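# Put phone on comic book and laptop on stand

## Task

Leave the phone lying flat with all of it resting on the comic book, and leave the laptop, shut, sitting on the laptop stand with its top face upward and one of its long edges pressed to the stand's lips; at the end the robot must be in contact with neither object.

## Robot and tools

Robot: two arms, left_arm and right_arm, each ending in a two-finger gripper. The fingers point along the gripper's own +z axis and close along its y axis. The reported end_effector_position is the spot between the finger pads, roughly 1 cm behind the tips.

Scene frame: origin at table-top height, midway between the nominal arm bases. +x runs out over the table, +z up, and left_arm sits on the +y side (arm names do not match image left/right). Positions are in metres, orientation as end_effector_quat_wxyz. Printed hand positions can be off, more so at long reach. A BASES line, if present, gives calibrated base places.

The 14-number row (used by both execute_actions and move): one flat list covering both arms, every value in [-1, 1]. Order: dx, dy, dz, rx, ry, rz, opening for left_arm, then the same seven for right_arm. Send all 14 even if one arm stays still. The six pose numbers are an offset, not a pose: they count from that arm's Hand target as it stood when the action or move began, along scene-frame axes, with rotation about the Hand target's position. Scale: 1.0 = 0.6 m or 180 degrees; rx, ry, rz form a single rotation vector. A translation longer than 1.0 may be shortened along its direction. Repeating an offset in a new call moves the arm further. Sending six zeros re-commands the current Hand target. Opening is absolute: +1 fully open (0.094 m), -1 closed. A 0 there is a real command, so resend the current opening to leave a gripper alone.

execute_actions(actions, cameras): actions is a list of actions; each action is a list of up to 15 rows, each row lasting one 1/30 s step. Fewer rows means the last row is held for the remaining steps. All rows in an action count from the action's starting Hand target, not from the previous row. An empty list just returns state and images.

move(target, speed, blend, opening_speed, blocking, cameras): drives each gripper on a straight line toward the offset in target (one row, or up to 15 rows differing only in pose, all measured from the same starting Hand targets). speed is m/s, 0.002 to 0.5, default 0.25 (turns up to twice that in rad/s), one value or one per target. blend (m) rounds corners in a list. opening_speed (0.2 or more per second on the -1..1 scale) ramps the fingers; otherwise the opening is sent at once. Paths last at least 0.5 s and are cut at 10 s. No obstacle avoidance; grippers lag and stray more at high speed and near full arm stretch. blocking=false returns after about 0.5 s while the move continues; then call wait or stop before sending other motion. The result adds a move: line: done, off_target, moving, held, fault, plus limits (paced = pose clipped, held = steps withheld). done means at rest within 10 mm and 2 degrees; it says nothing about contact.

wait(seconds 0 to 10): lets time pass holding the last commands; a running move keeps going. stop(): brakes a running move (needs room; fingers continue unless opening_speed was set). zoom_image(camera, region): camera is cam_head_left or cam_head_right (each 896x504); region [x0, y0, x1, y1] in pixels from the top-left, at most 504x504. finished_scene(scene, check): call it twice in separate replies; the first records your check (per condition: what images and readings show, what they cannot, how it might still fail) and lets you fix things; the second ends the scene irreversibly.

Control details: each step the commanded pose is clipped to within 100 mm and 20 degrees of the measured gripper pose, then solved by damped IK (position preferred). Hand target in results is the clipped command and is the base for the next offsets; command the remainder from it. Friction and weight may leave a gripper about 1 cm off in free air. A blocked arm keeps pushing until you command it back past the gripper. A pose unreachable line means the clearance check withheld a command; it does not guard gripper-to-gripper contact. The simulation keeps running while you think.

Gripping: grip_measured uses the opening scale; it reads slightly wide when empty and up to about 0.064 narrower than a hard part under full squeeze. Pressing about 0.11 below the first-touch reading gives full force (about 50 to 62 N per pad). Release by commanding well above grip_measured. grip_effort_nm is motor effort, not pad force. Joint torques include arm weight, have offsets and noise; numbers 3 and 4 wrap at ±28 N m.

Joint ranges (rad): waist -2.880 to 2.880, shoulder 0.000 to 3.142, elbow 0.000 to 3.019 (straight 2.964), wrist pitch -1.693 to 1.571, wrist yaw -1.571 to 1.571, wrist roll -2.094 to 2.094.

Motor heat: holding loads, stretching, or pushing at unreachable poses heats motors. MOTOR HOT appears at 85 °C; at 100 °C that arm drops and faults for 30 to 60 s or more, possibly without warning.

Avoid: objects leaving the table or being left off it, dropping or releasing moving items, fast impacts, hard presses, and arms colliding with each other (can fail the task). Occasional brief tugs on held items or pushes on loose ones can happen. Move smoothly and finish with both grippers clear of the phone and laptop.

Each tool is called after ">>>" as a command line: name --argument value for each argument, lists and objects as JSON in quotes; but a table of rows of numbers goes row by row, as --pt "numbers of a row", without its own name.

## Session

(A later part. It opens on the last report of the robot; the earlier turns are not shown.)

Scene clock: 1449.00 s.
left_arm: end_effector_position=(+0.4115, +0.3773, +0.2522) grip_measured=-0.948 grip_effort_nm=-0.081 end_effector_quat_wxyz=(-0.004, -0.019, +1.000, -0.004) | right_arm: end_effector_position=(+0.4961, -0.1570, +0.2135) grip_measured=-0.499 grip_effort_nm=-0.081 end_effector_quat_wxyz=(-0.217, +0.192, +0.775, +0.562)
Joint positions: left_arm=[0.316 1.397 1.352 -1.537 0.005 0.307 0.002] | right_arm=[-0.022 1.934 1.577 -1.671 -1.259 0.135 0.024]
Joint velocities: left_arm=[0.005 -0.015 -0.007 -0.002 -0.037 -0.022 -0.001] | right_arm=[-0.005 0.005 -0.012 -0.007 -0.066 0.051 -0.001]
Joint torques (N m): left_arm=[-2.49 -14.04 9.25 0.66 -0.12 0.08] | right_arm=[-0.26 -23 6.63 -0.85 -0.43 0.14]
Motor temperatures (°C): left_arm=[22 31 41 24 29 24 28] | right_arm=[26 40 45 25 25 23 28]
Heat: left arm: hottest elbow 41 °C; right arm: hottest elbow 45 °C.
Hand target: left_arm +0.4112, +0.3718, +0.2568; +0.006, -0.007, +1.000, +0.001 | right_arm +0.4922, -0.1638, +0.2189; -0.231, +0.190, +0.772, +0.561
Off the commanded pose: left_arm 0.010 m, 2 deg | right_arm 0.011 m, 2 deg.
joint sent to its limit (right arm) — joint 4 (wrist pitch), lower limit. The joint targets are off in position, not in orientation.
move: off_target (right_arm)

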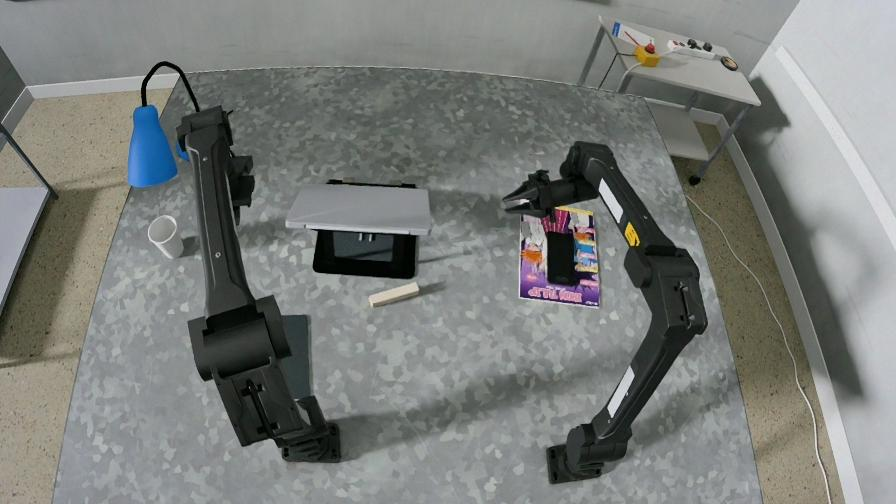

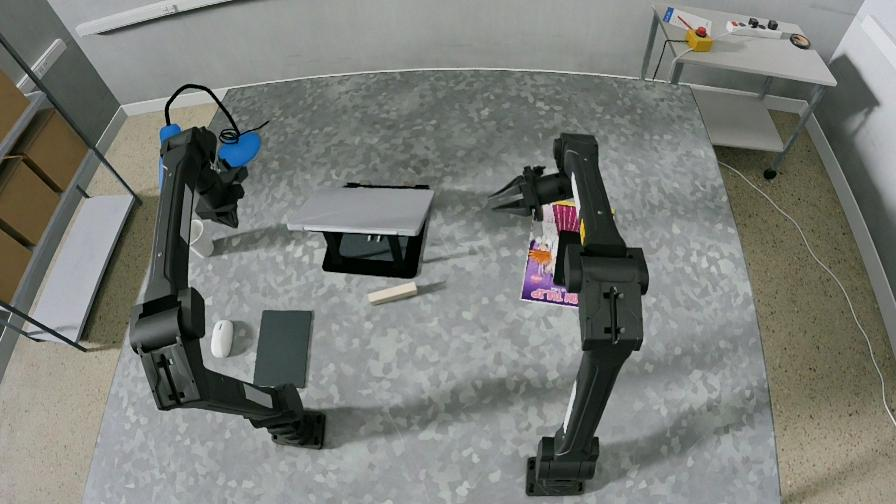

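>>> move --pt "-0.102 -0.1 0 0 0 0 -0.95 0 0 0 0 0 0 -0.5" --pt "-0.102 -0.403 -0.05 0 0 0 -0.95 0 0 0 0 0 0 -0.5" --speed 0.12 --blend 0.03

>>> zoom_image --camera "cam_head_left" --region '[260, 150, 480, 300]'

>>> zoom_image --camera "cam_head_right" --region '[260, 150, 480, 300]'

Scene clock: 1461.83 s.
left_arm: end_effector_position=(+0.3449, +0.1336, +0.2321) grip_measured=-0.948 grip_effort_nm=-0.081 end_effector_quat_wxyz=(+0.007, -0.007, +1.000, -0.002) | right_arm: end_effector_position=(+0.4961, -0.1570, +0.2135) grip_measured=-0.499 grip_effort_nm=-0.076 end_effector_quat_wxyz=(-0.217, +0.192, +0.775, +0.562)
Joint positions: left_arm=[-0.364 1.196 1.118 -1.478 -0.001 -0.349 0.002] | right_arm=[-0.022 1.934 1.577 -1.671 -1.259 0.135 0.024]
Joint velocities: left_arm=[-0.005 -0.015 -0.012 -0.002 -0.007 -0.051 0] | right_arm=[-0.015 -0.005 -0.002 0.002 0.022 -0.081 0]
Joint torques (N m): left_arm=[-2.73 -8.7 10.13 0.72 -0.16 -0.08] | right_arm=[-0.26 -23.41 6.75 -0.85 -0.43 0.13]
Motor temperatures (°C): left_arm=[22 30 40 24 29 24 28] | right_arm=[26 41 44 25 25 23 28]
Heat: left arm: hottest elbow 40 °C; right arm: hottest elbow 44 °C.
Hand target: left_arm +0.3476, +0.1295, +0.2294; +0.009, -0.007, +1.000, -0.001 | right_arm +0.4923, -0.1638, +0.2189; -0.231, +0.190, +0.772, +0.562
Off the commanded pose: left_arm 0.008 m, 0 deg | right_arm 0.009 m, 2 deg.
joint sent to its limit (right arm) — joint 4 (wrist pitch), lower limit. The joint targets still meet the commanded pose.
move: done

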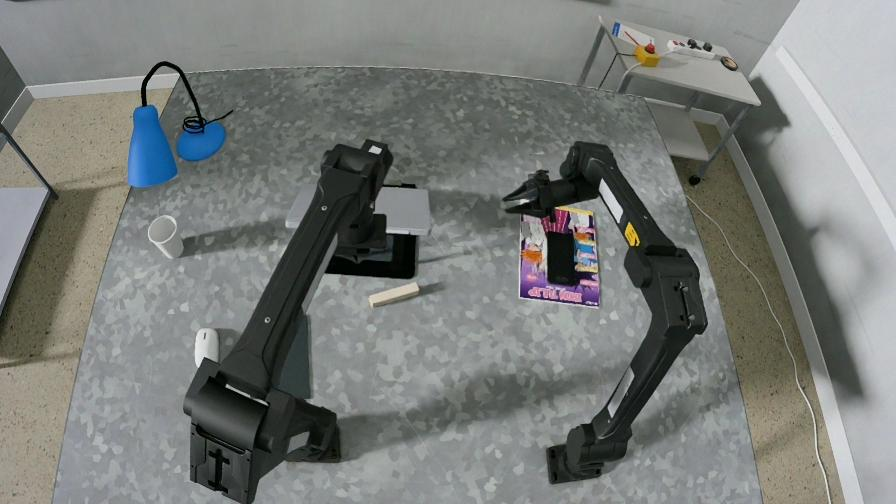

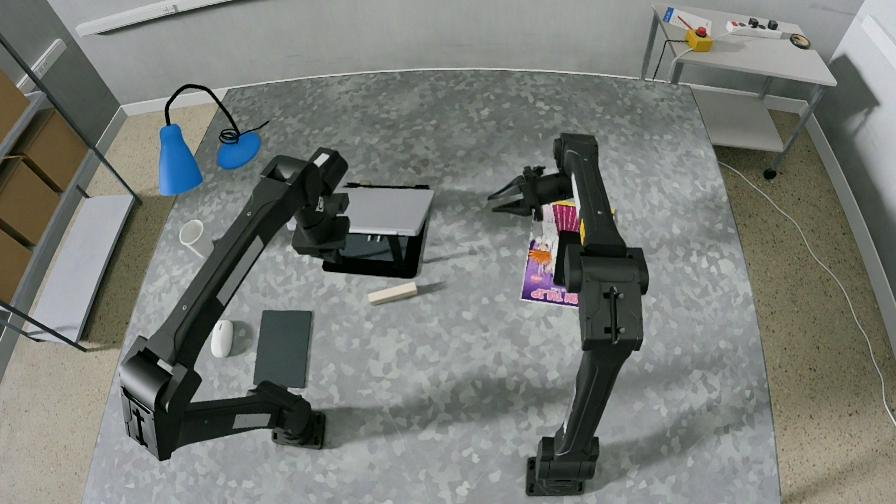

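Scaled by 2.291.

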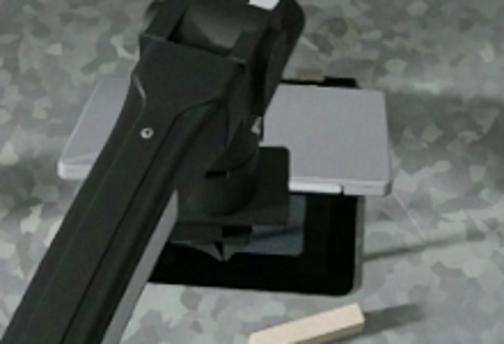

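Scaled by 2.291.

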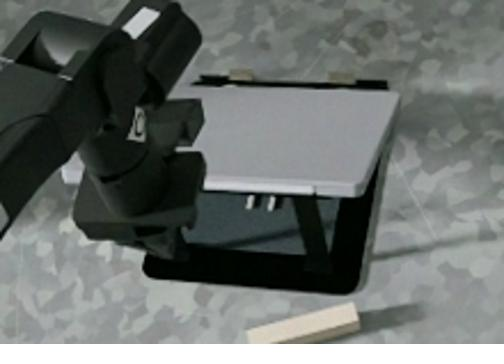

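>>> move --pt "0 0 -0.11 0 0 0 -0.95 0 0 0 0 0 0 -0.5" --pt "0.12 0 -0.11 0 0 0 -0.95 0 0 0 0 0 0 -0.5" --speed 0.08 --blend 0.02

>>> zoom_image --camera "cam_head_left" --region '[260, 150, 480, 300]'

>>> zoom_image --camera "cam_head_right" --region '[260, 150, 480, 300]'

Scene clock: 1471.07 s.
left_arm: end_effector_position=(+0.3903, +0.1310, +0.1441) grip_measured=-0.948 grip_effort_nm=-0.081 end_effector_quat_wxyz=(-0.021, -0.005, +1.000, +0.008) | right_arm: end_effector_position=(+0.4961, -0.1570, +0.2135) grip_measured=-0.499 grip_effort_nm=-0.081 end_effector_quat_wxyz=(-0.217, +0.192, +0.775, +0.562)
Joint positions: left_arm=[-0.331 1.401 1.067 -1.281 -0.003 -0.313 0.002] | right_arm=[-0.022 1.934 1.577 -1.671 -1.259 0.135 0.024]
Joint velocities: left_arm=[-0.015 -0.015 0.012 0.002 -0.022 0.007 0] | right_arm=[-0.005 -0.005 0.017 0.002 0.081 0.037 0]
Joint torques (N m): left_arm=[-0.5 -11.34 15.46 0.59 -0.11 0.08] | right_arm=[-0.26 -23.36 6.76 -0.85 -0.44 0.13]
Motor temperatures (°C): left_arm=[22 29 40 24 29 24 28] | right_arm=[26 41 43 25 25 23 28]
Heat: left arm: hottest elbow 40 °C; right arm: hottest elbow 43 °C.
Hand target: left_arm +0.4185, +0.1284, +0.1628; +0.009, -0.007, +1.000, +0.000 | right_arm +0.4923, -0.1638, +0.2189; -0.231, +0.190, +0.772, +0.562
Off the commanded pose: left_arm 0.035 m, 4 deg | right_arm 0.009 m, 2 deg.
joint sent to its limit (right arm) — joint 4 (wrist pitch), lower limit. The joint targets still meet the commanded pose.
move: off_target (left_arm)

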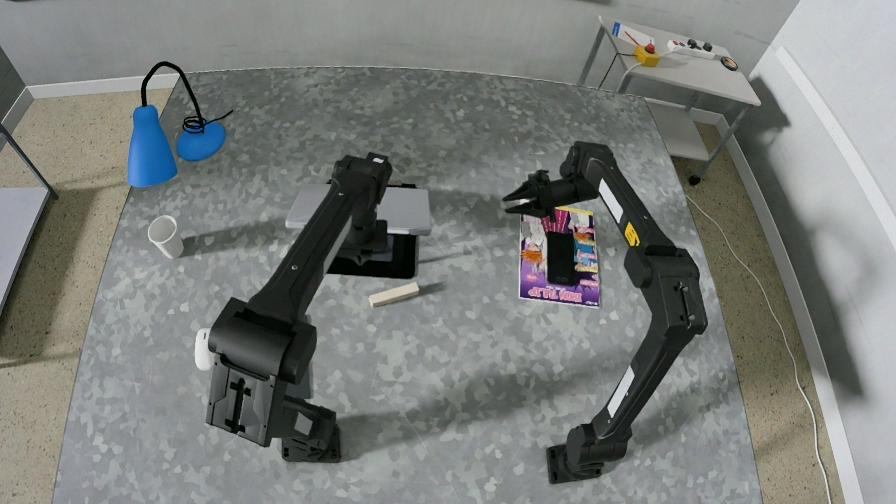

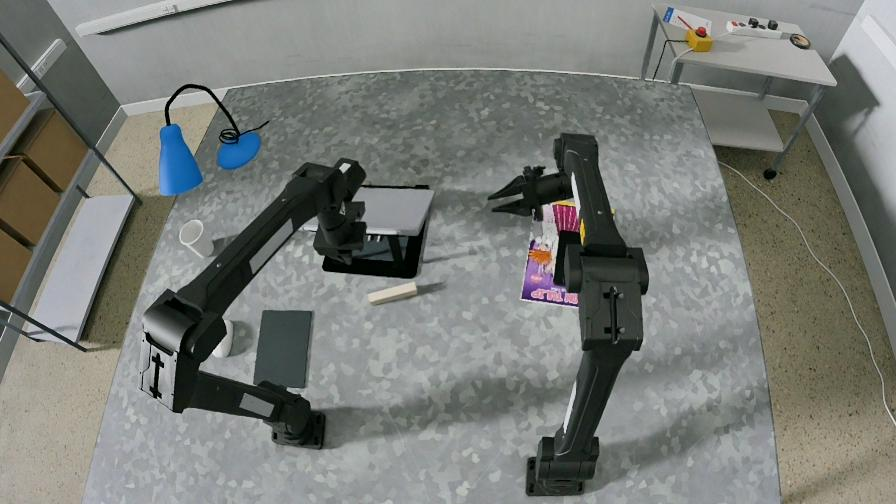

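Scaled by 2.291.

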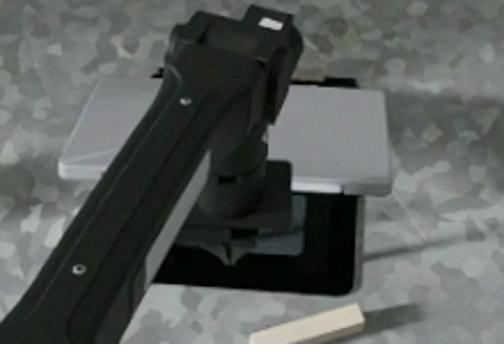

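Scaled by 2.291.

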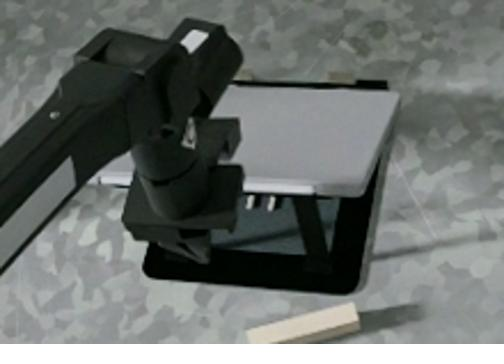

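>>> move --target '[0,0,0.05,0,0,0,-0.95,0,0,0,0,0,0,-0.5]' --speed 0.08

>>> zoom_image --camera "cam_head_right" --region '[260, 150, 480, 300]'

Scene clock: 1474.80 s.
left_arm: end_effector_position=(+0.3965, +0.1291, +0.1661) grip_measured=-0.948 grip_effort_nm=-0.081 end_effector_quat_wxyz=(-0.022, -0.005, +1.000, +0.009) | right_arm: end_effector_position=(+0.4961, -0.1570, +0.2135) grip_measured=-0.499 grip_effort_nm=-0.081 end_effector_quat_wxyz=(-0.217, +0.192, +0.775, +0.562)
Joint positions: left_arm=[-0.331 1.401 1.127 -1.343 -0.003 -0.312 0.002] | right_arm=[-0.022 1.934 1.577 -1.671 -1.259 0.135 0.024]
Joint velocities: left_arm=[-0.005 -0.005 0.002 -0.002 0.007 -0.007 0] | right_arm=[0.005 -0.034 -0.002 -0.002 0.066 -0.007 -0.001]
Joint torques (N m): left_arm=[0.03 -12.45 16.02 -0.02 -0.11 0.11] | right_arm=[-0.26 -23.24 6.78 -0.87 -0.42 0.14]
Motor temperatures (°C): left_arm=[22 29 40 24 29 24 28] | right_arm=[26 41 43 25 25 23 28]
Heat: left arm: hottest elbow 40 °C; right arm: hottest elbow 43 °C.
Hand target: left_arm +0.4188, +0.1285, +0.1927; +0.008, -0.007, +1.000, +0.000 | right_arm +0.4923, -0.1638, +0.2189; -0.231, +0.190, +0.772, +0.562
Off the commanded pose: left_arm 0.035 m, 4 deg | right_arm 0.009 m, 2 deg.
joint sent to its limit (right arm) — joint 4 (wrist pitch), lower limit. The joint targets still meet the commanded pose.
move: off_target (left_arm)

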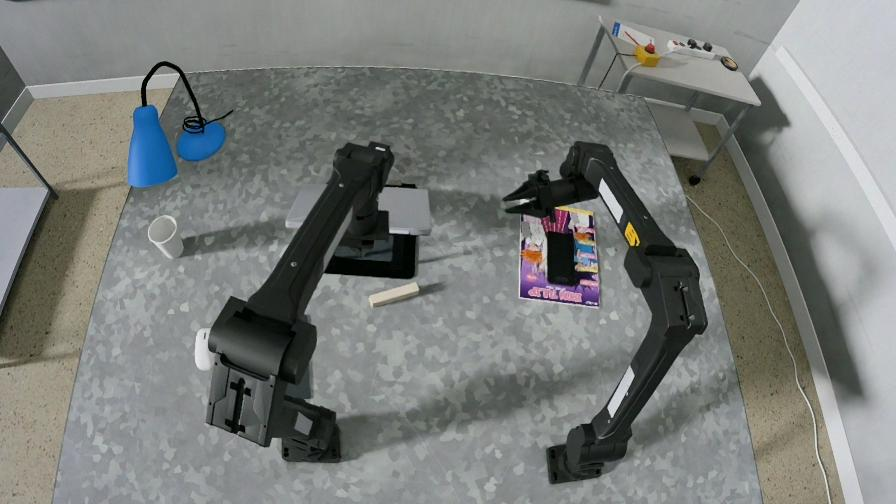

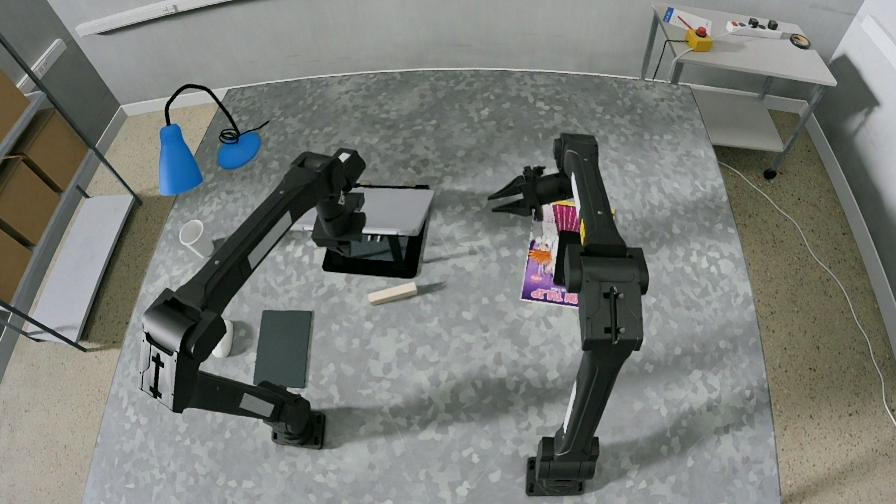

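Scaled by 2.291.

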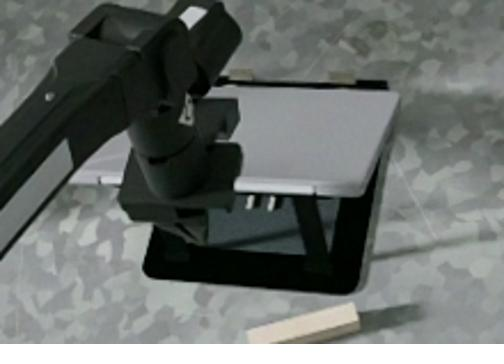

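>>> move --target '[0.05,0,0,0,0,0,-0.95,0,0,0,0,0,0,-0.5]' --speed 0.05

>>> zoom_image --camera "cam_head_left" --region '[260, 150, 480, 300]'

>>> zoom_image --camera "cam_head_right" --region '[260, 150, 480, 300]'

Scene clock: 1478.77 s.
left_arm: end_effector_position=(+0.4257, +0.1283, +0.1715) grip_measured=-0.948 grip_effort_nm=-0.076 end_effector_quat_wxyz=(-0.015, -0.005, +1.000, +0.006) | right_arm: end_effector_position=(+0.4961, -0.1570, +0.2135) grip_measured=-0.499 grip_effort_nm=-0.081 end_effector_quat_wxyz=(-0.217, +0.192, +0.775, +0.562)
Joint positions: left_arm=[-0.312 1.461 1.203 -1.345 -0.003 -0.293 0.002] | right_arm=[-0.022 1.934 1.577 -1.671 -1.259 0.135 0.024]
Joint velocities: left_arm=[-0.005 -0.015 0.007 -0.007 -0.007 0.051 0] | right_arm=[-0.005 0.005 -0.002 0.007 0.007 0.051 -0.001]
Joint torques (N m): left_arm=[-0.21 -12.51 16.18 -0.1 -0.12 0.1] | right_arm=[-0.32 -23.24 6.78 -0.85 -0.43 0.14]
Motor temperatures (°C): left_arm=[22 29 41 23 28 24 28] | right_arm=[26 41 42 25 25 23 28]
Heat: left arm: hottest elbow 41 °C; right arm: hottest elbow 42 °C.
Hand target: left_arm +0.4488, +0.1282, +0.1924; +0.008, -0.007, +1.000, +0.000 | right_arm +0.4923, -0.1638, +0.2189; -0.231, +0.190, +0.772, +0.562
Off the commanded pose: left_arm 0.031 m, 3 deg | right_arm 0.009 m, 2 deg.
joint sent to its limit (right arm) — joint 4 (wrist pitch), lower limit. The joint targets still meet the commanded pose.
move: off_target (left_arm)

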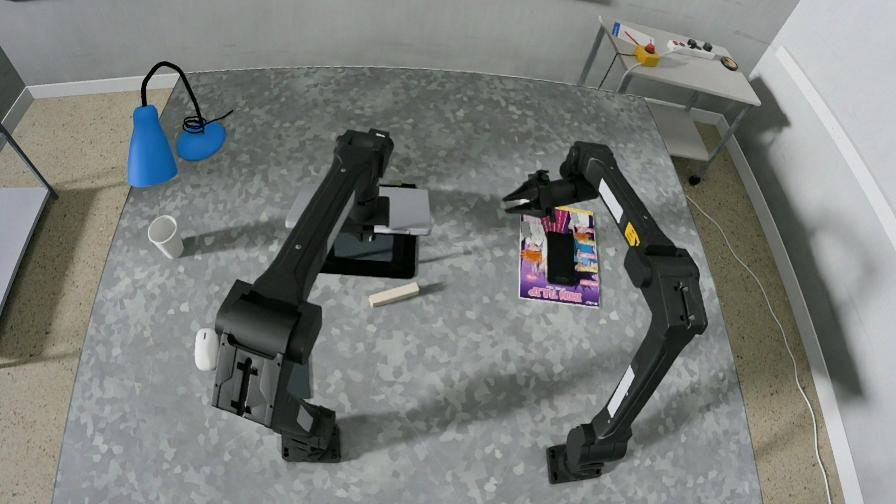

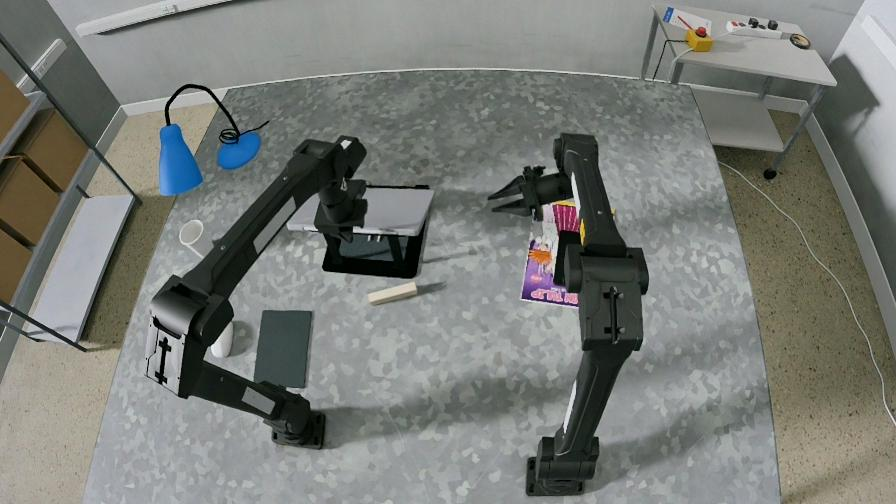

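Scaled by 2.291.

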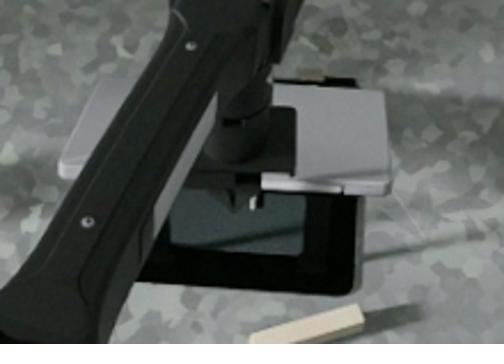

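Scaled by 2.291.

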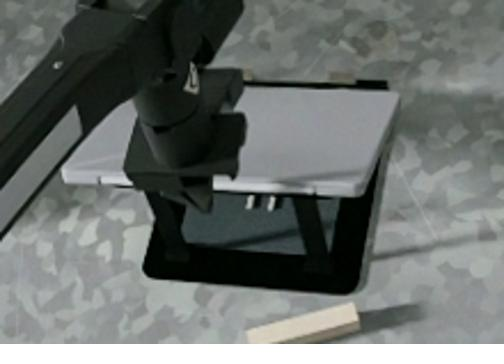

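>>> move --target '[0.045,0,-0.008,0,0,0,-0.95,0,0,0,0,0,0,-0.5]' --speed 0.04

>>> zoom_image --camera "cam_head_left" --region '[260, 150, 480, 300]'

>>> zoom_image --camera "cam_head_right" --region '[260, 150, 480, 300]'

Scene clock: 1484.57 s.
left_arm: end_effector_position=(+0.4499, +0.1278, +0.1675) grip_measured=-0.948 grip_effort_nm=-0.076 end_effector_quat_wxyz=(-0.017, -0.005, +1.000, +0.006) | right_arm: end_effector_position=(+0.4961, -0.1570, +0.2135) grip_measured=-0.499 grip_effort_nm=-0.081 end_effector_quat_wxyz=(-0.217, +0.192, +0.775, +0.562)
Joint positions: left_arm=[-0.297 1.526 1.264 -1.345 -0.003 -0.278 0.002] | right_arm=[-0.022 1.934 1.577 -1.671 -1.259 0.135 0.024]
Joint velocities: left_arm=[-0.005 0.005 0.002 0.007 -0.051 0.037 -0.001] | right_arm=[-0.005 -0.005 -0.002 -0.002 -0.066 -0.066 0]
Joint torques (N m): left_arm=[-0.97 -13.22 16.12 0.09 -0.12 0.13] | right_arm=[-0.26 -23.41 6.78 -0.87 -0.43 0.13]
Motor temperatures (°C): left_arm=[22 29 42 23 28 24 28] | right_arm=[26 41 42 25 25 23 28]
Heat: left arm: hottest elbow 42 °C; right arm: hottest elbow 42 °C.
Hand target: left_arm +0.4759, +0.1279, +0.1875; +0.009, -0.007, +1.000, +0.000 | right_arm +0.4923, -0.1638, +0.2189; -0.231, +0.190, +0.772, +0.562
Off the commanded pose: left_arm 0.033 m, 3 deg | right_arm 0.009 m, 2 deg.
joint sent to its limit (right arm) — joint 4 (wrist pitch), lower limit. The joint targets still meet the commanded pose.
move: off_target (left_arm)

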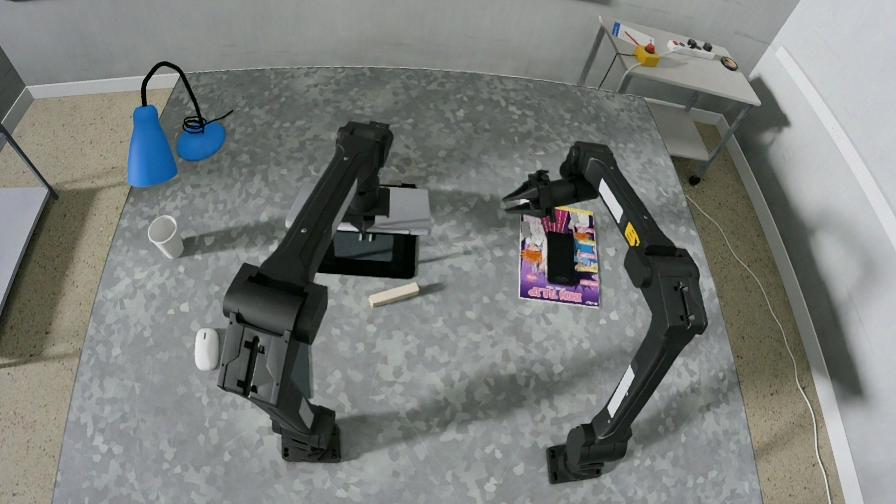

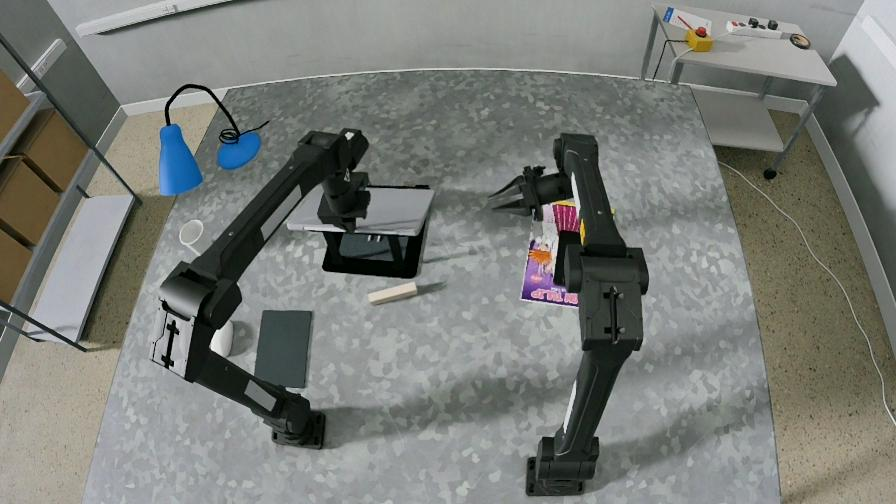

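Scaled by 2.291.

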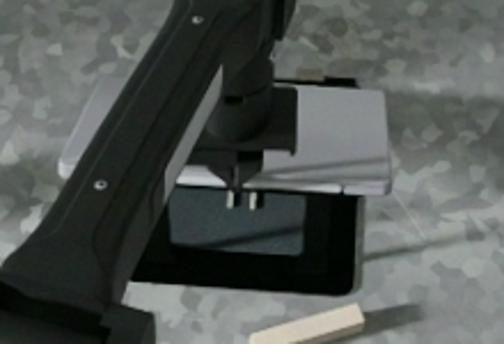

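Scaled by 2.291.

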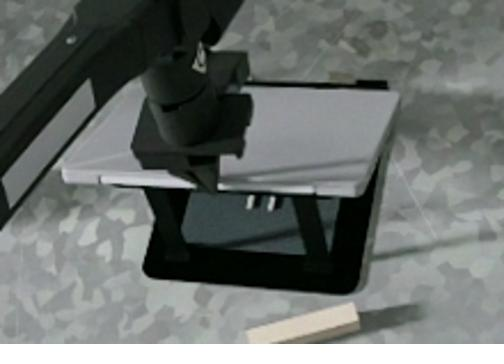

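>>> move --target '[0.04,0,-0.015,0,0,0,-0.95,0,0,0,0,0,0,-0.5]' --speed 0.03

>>> zoom_image --camera "cam_head_left" --region '[260, 150, 480, 300]'

>>> zoom_image --camera "cam_head_right" --region '[260, 150, 480, 300]'

Scene clock: 1488.80 s.
left_arm: end_effector_position=(+0.4714, +0.1277, +0.1593) grip_measured=-0.948 grip_effort_nm=-0.081 end_effector_quat_wxyz=(-0.022, -0.005, +1.000, +0.008) | right_arm: end_effector_position=(+0.4961, -0.1570, +0.2135) grip_measured=-0.499 grip_effort_nm=-0.081 end_effector_quat_wxyz=(-0.217, +0.192, +0.775, +0.562)
Joint positions: left_arm=[-0.285 1.591 1.318 -1.345 -0.003 -0.266 0.002] | right_arm=[-0.022 1.934 1.577 -1.671 -1.259 0.135 0.024]
Joint velocities: left_arm=[-0.005 -0.005 0.002 0.002 0.007 0.066 0] | right_arm=[0.005 -0.005 -0.002 0.002 0.007 0.022 0]
Joint torques (N m): left_arm=[-0.09 -14.45 16.21 0.64 -0.12 0.16] | right_arm=[-0.26 -23.36 6.76 -0.85 -0.43 0.14]
Motor temperatures (°C): left_arm=[22 29 42 23 28 24 28] | right_arm=[26 41 42 25 25 23 28]
Heat: left arm: hottest elbow 42 °C; right arm: hottest elbow 42 °C.
Hand target: left_arm +0.4997, +0.1275, +0.1784; +0.009, -0.007, +1.000, +0.000 | right_arm +0.4923, -0.1638, +0.2189; -0.231, +0.190, +0.772, +0.562
Off the commanded pose: left_arm 0.034 m, 4 deg | right_arm 0.009 m, 2 deg.
joint sent to its limit (right arm) — joint 4 (wrist pitch), lower limit. The joint targets still meet the commanded pose.
move: off_target (left_arm)

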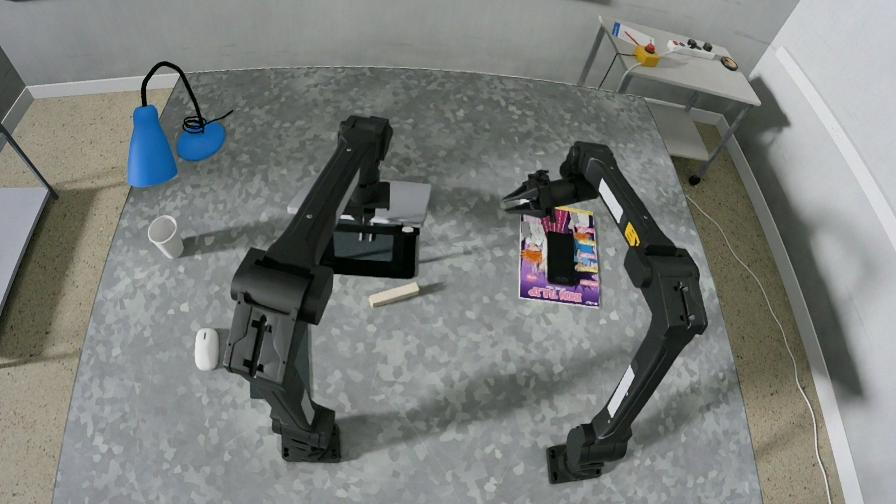

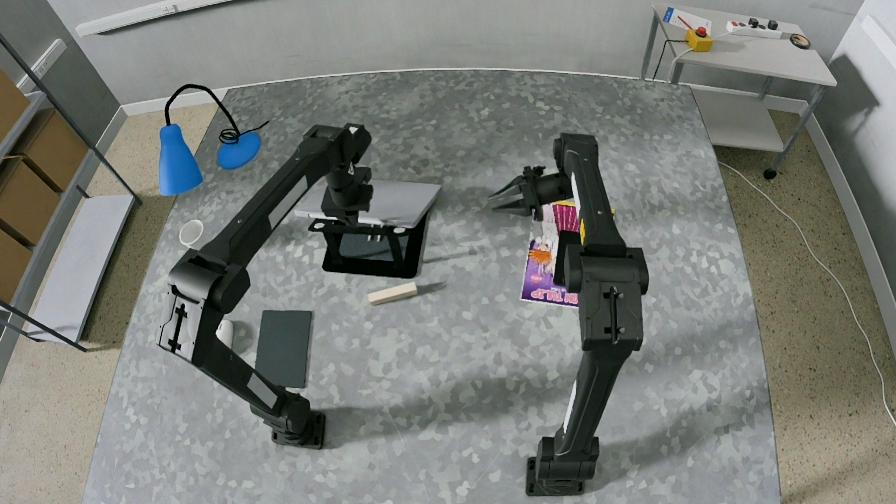

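Scaled by 2.291.

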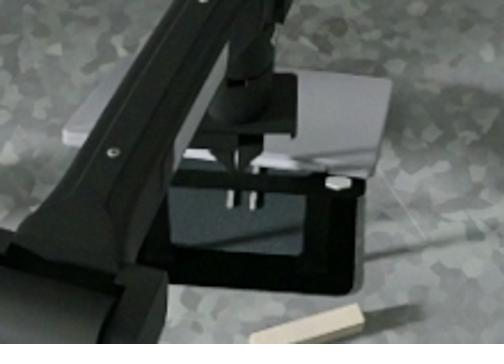

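Scaled by 2.291.

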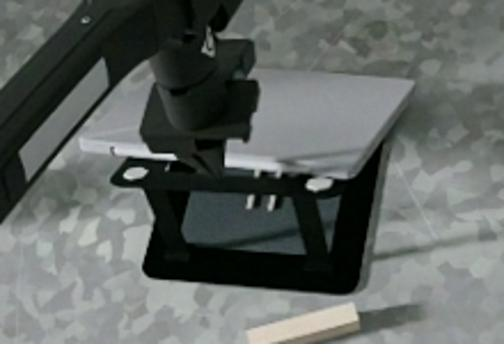

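>>> move --pt "-0.08 0 0.03 0 0 0 -0.95 0 0 0 0 0 0 -0.5" --pt "-0.15 0 0.2 0 0 0 -0.95 0 0 0 0 0 0 -0.5" --pt "-0.15 0.4 0.2 0 0 0 -0.95 0 0 0 0 0 0 -0.5" --speed 0.12 --blend 0.03

>>> zoom_image --camera "cam_head_left" --region '[280, 165, 440, 280]'

>>> zoom_image --camera "cam_head_right" --region '[280, 165, 450, 280]'

Scene clock: 1497.37 s.
left_arm: end_effector_position=(+0.3980, +0.3615, +0.2739) grip_measured=-0.948 grip_effort_nm=-0.081 end_effector_quat_wxyz=(-0.019, -0.007, +1.000, -0.005) | right_arm: end_effector_position=(+0.4961, -0.1570, +0.2135) grip_measured=-0.499 grip_effort_nm=-0.085 end_effector_quat_wxyz=(-0.217, +0.192, +0.775, +0.562)
Joint positions: left_arm=[0.286 1.368 1.38 -1.622 -0.003 0.301 0.002] | right_arm=[-0.022 1.934 1.577 -1.671 -1.259 0.135 0.024]
Joint velocities: left_arm=[0.024 0.005 -0.002 0.022 -0.066 0.022 0] | right_arm=[0.015 0.005 -0.012 0.002 -0.007 0.051 0]
Joint torques (N m): left_arm=[-0.85 -11.46 16.64 -0.14 0.15 0.07] | right_arm=[-0.26 -23.36 6.76 -0.87 -0.43 0.13]
Motor temperatures (°C): left_arm=[22 28 42 23 28 24 28] | right_arm=[26 41 41 25 25 23 28]
Heat: left arm: hottest elbow 42 °C; right arm: hottest shoulder 41 °C.
Hand target: left_arm +0.4136, +0.3702, +0.2972; +0.006, -0.007, +1.000, +0.001 | right_arm +0.4923, -0.1638, +0.2189; -0.231, +0.190, +0.772, +0.562
Off the commanded pose: left_arm 0.028 m, 3 deg | right_arm 0.009 m, 2 deg.
joint sent to its limit (right arm) — joint 4 (wrist pitch), lower limit. The joint targets still meet the commanded pose.
move: off_target (left_arm); blend cut to 0.0247 m at target 1

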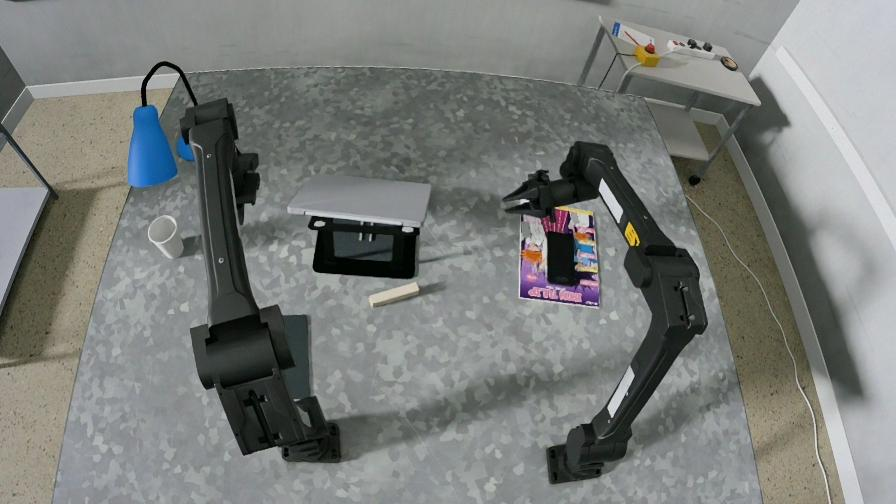

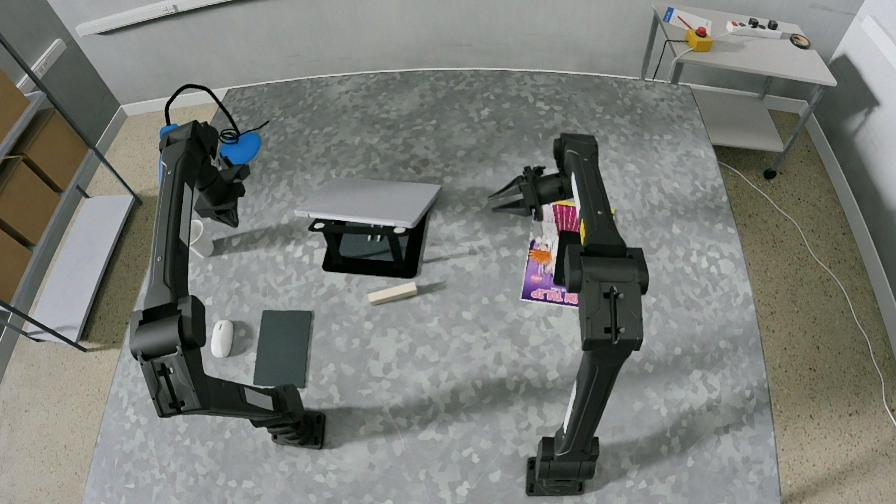

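Scaled by 3.150.

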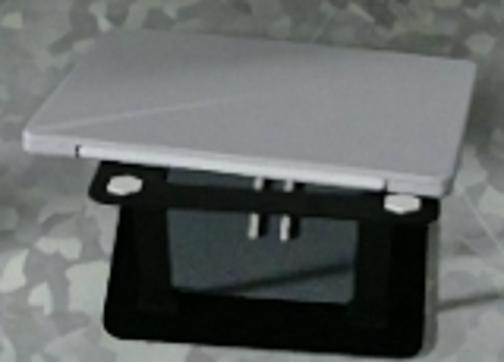

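Scaled by 2.965.

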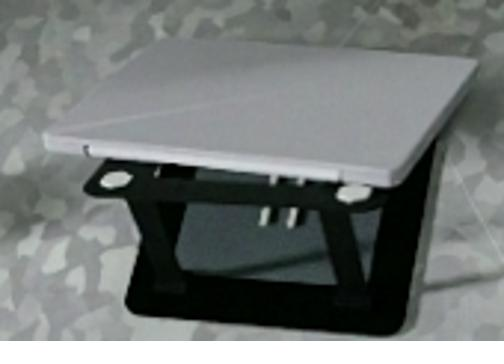

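>>> execute_actions --actions '[]'

>>> zoom_image --camera "cam_head_left" --region '[270, 150, 450, 270]'

>>> zoom_image --camera "cam_head_right" --region '[270, 150, 450, 270]'

Scene clock: 1511.80 s.
left_arm: end_effector_position=(+0.3980, +0.3615, +0.2739) grip_measured=-0.948 grip_effort_nm=-0.081 end_effector_quat_wxyz=(-0.019, -0.006, +1.000, -0.005) | right_arm: end_effector_position=(+0.4961, -0.1570, +0.2135) grip_measured=-0.499 grip_effort_nm=-0.076 end_effector_quat_wxyz=(-0.217, +0.192, +0.775, +0.562)
Joint positions: left_arm=[0.286 1.368 1.38 -1.622 -0.003 0.302 0.002] | right_arm=[-0.022 1.934 1.577 -1.671 -1.259 0.135 0.024]
Joint velocities: left_arm=[-0.024 0.005 -0.012 0.007 -0.037 0.007 0] | right_arm=[-0.005 -0.005 -0.002 0.017 -0.007 -0.051 0.001]
Joint torques (N m): left_arm=[-1.08 -11.28 16.76 0.27 0.14 0.09] | right_arm=[-0.26 -23.41 6.78 -0.87 -0.43 0.14]
Motor temperatures (°C): left_arm=[22 28 45 23 28 24 28] | right_arm=[26 41 41 25 25 23 27]
Heat: left arm: hottest elbow 45 °C; right arm: hottest shoulder 41 °C.
Hand target: left_arm +0.4136, +0.3702, +0.2972; +0.006, -0.007, +1.000, +0.001 | right_arm +0.4923, -0.1638, +0.2189; -0.231, +0.190, +0.772, +0.562
Tool commands: left_gripper/opening=-0.95 right_gripper/opening=-0.5
Off the commanded pose: left_arm 0.028 m, 3 deg | right_arm 0.009 m, 2 deg.

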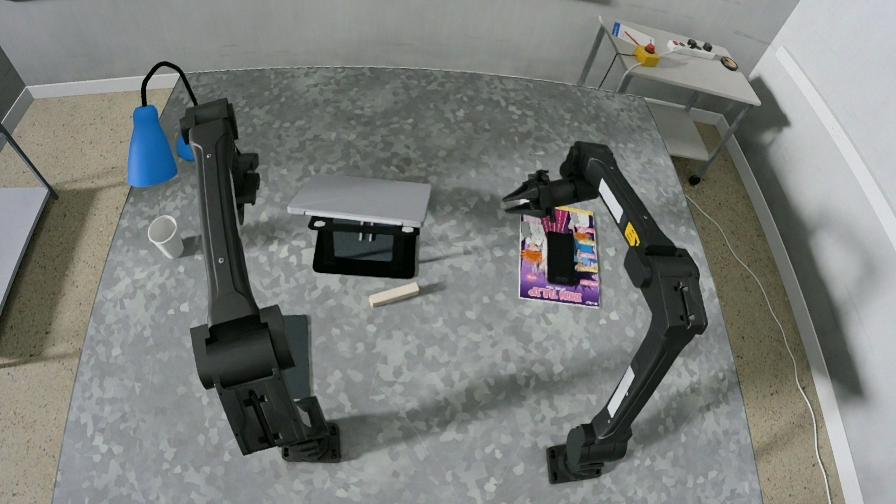

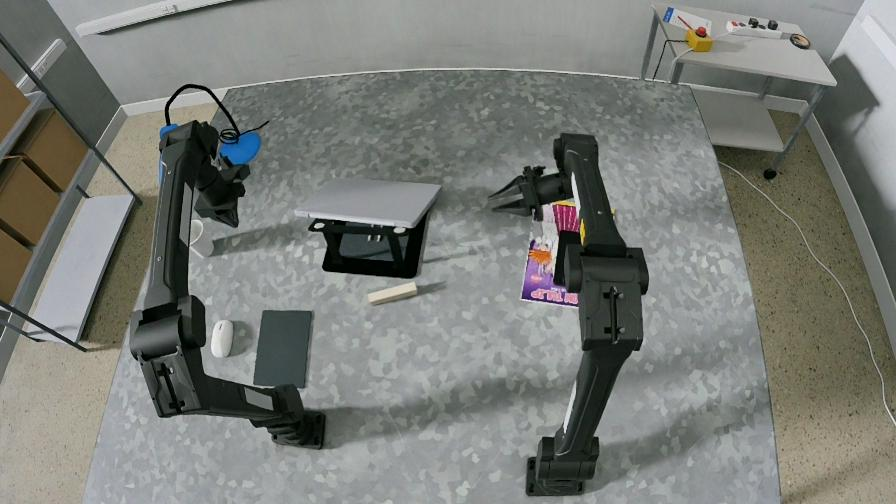

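Scaled by 2.800.

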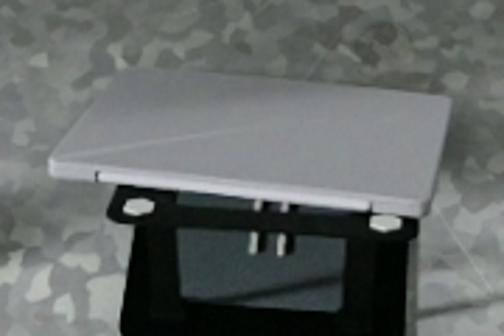

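Scaled by 2.800.

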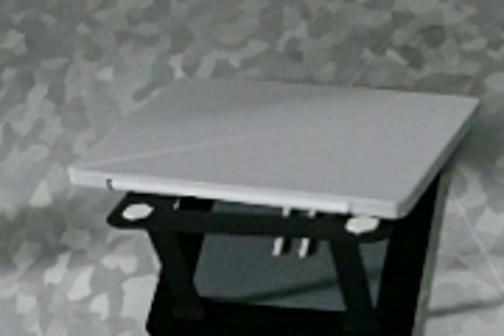

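>>> move --pt "-0.03 -0.25 -0.03 0 0 0 -0.95 0 -0.2 0.05 0 0 0 -0.5" --pt "-0.03 -0.51 -0.06 0 0 0 -0.95 0 -0.2 0.05 0 0 0 -0.5" --speed 0.2 --blend 0.03

Scene clock: 1525.30 s.
left_arm: end_effector_position=(+0.3794, +0.0720, +0.2479) grip_measured=-0.948 grip_effort_nm=-0.076 end_effector_quat_wxyz=(-0.015, -0.005, +1.000, +0.009) | right_arm: end_effector_position=(+0.4991, -0.2807, +0.2457) grip_measured=-0.499 grip_effort_nm=-0.081 end_effector_quat_wxyz=(-0.123, +0.256, +0.782, +0.554)
Joint positions: left_arm=[-0.486 1.372 1.315 -1.548 -0.003 -0.468 0.002] | right_arm=[-0.251 1.837 1.565 -1.671 -1.18 0.136 0.024]
Joint velocities: left_arm=[0.005 -0.015 -0.007 -0.012 -0.066 0.051 0] | right_arm=[-0.005 -0.034 -0.002 0.002 0.007 -0.037 -0.002]
Joint torques (N m): left_arm=[-2.73 -11.28 14.38 0.43 -0.23 -0.12] | right_arm=[-0.03 -22.24 7.12 -0.77 -0.43 0.16]
Motor temperatures (°C): left_arm=[22 28 46 23 28 24 28] | right_arm=[26 41 41 25 25 23 27]
Heat: left arm: hottest elbow 46 °C; right arm: hottest shoulder 41 °C.
Hand target: left_arm +0.3924, +0.0628, +0.2641; +0.009, -0.007, +1.000, -0.001 | right_arm +0.4934, -0.2840, +0.2506; -0.230, +0.189, +0.773, +0.560
Off the commanded pose: left_arm 0.022 m, 3 deg | right_arm 0.008 m, 15 deg.
joint sent to its limit (right arm) — joint 4 (wrist pitch), lower limit. The joint targets are off in orientation, not in position.
move: off_target (left_arm, right_arm)

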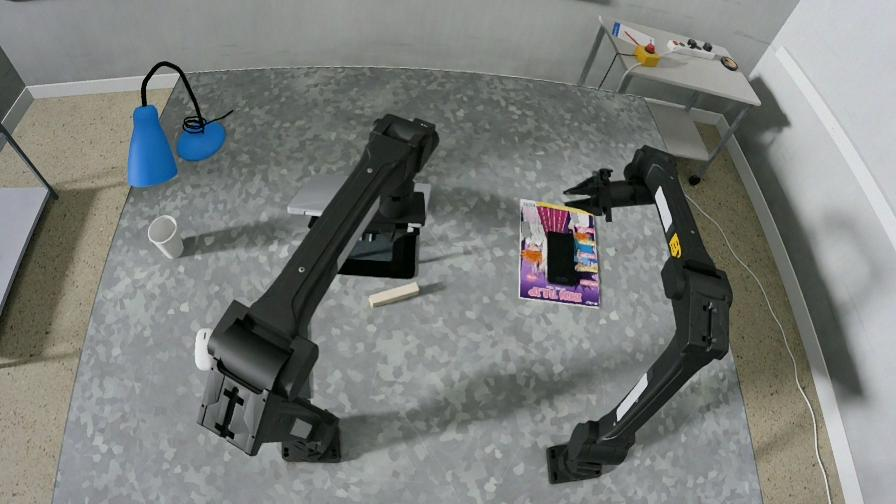

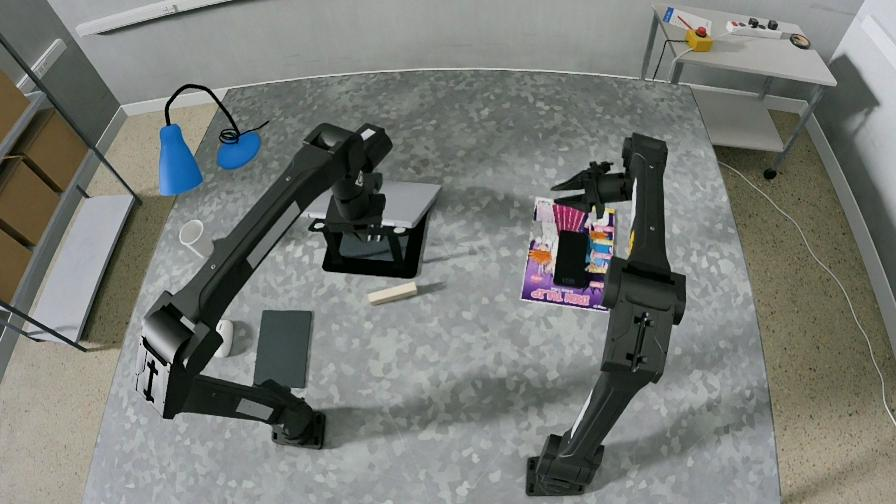

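>>> move --target '[-0.01,-0.01,-0.13,0,0,0,-0.95,0,0,0,0,0,0,-0.5]' --speed 0.12

>>> zoom_image --camera "cam_head_left" --region '[270, 150, 450, 270]'

>>> zoom_image --camera "cam_head_right" --region '[270, 150, 450, 270]'

Scene clock: 1529.30 s.
left_arm: end_effector_position=(+0.3867, +0.0617, +0.1925) grip_measured=-0.948 grip_effort_nm=-0.081 end_effector_quat_wxyz=(+0.011, -0.009, +1.000, -0.004) | right_arm: end_effector_position=(+0.4991, -0.2807, +0.2457) grip_measured=-0.499 grip_effort_nm=-0.081 end_effector_quat_wxyz=(-0.123, +0.256, +0.782, +0.554)
Joint positions: left_arm=[-0.501 1.384 1.181 -1.346 -0.003 -0.49 0.002] | right_arm=[-0.251 1.837 1.565 -1.671 -1.18 0.136 0.024]
Joint velocities: left_arm=[-0.024 0.005 -0.017 -0.002 -0.022 0.022 0.002] | right_arm=[0.005 -0.015 0.002 -0.012 -0.037 -0.022 0]
Joint torques (N m): left_arm=[-2.37 -11.52 9.47 0.73 -0.19 -0.06] | right_arm=[-0.03 -22.18 7.15 -0.76 -0.44 0.16]
Motor temperatures (°C): left_arm=[22 28 46 23 28 24 28] | right_arm=[26 41 41 25 25 23 27]
Heat: left arm: hottest elbow 46 °C; right arm: hottest shoulder 41 °C.
Hand target: left_arm +0.3852, +0.0568, +0.1863; +0.009, -0.007, +1.000, -0.001 | right_arm +0.4934, -0.2840, +0.2506; -0.230, +0.189, +0.773, +0.560
Off the commanded pose: left_arm 0.008 m, 0 deg | right_arm 0.008 m, 15 deg.
joint sent to its limit (right arm) — joint 4 (wrist pitch), lower limit. The joint targets are off in orientation, not in position.
move: off_target (right_arm)

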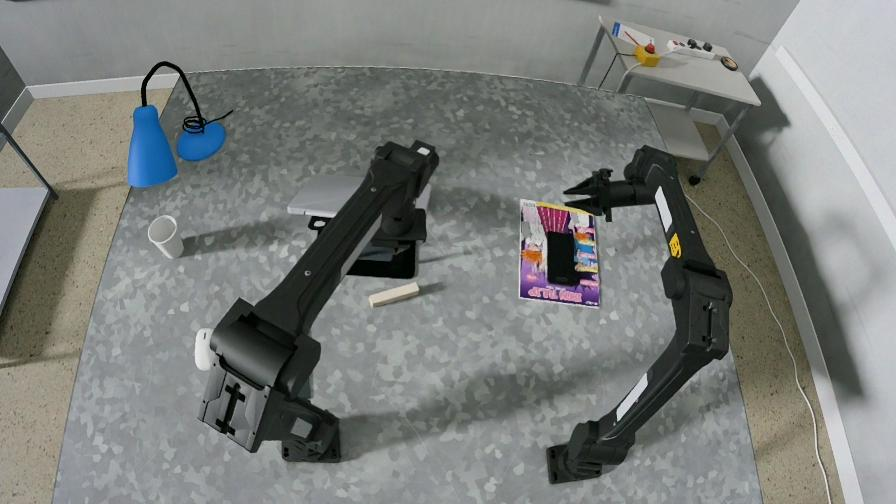

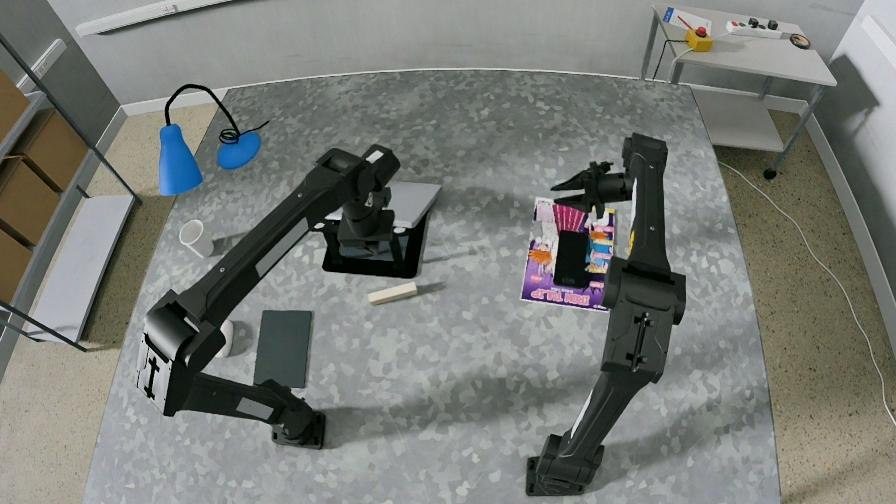

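Scaled by 2.800.

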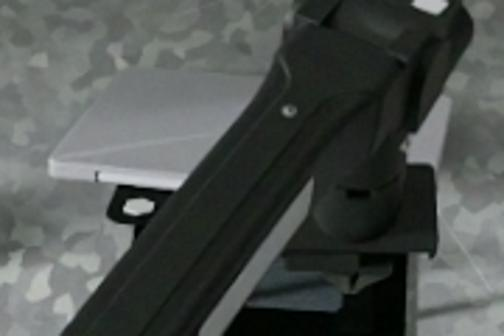

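Scaled by 2.800.

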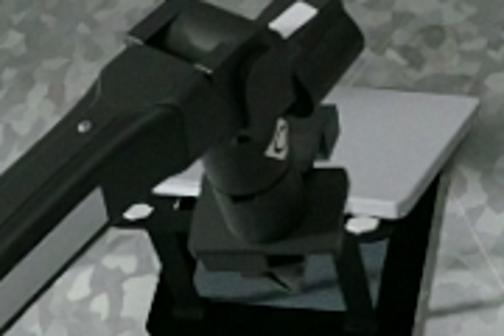

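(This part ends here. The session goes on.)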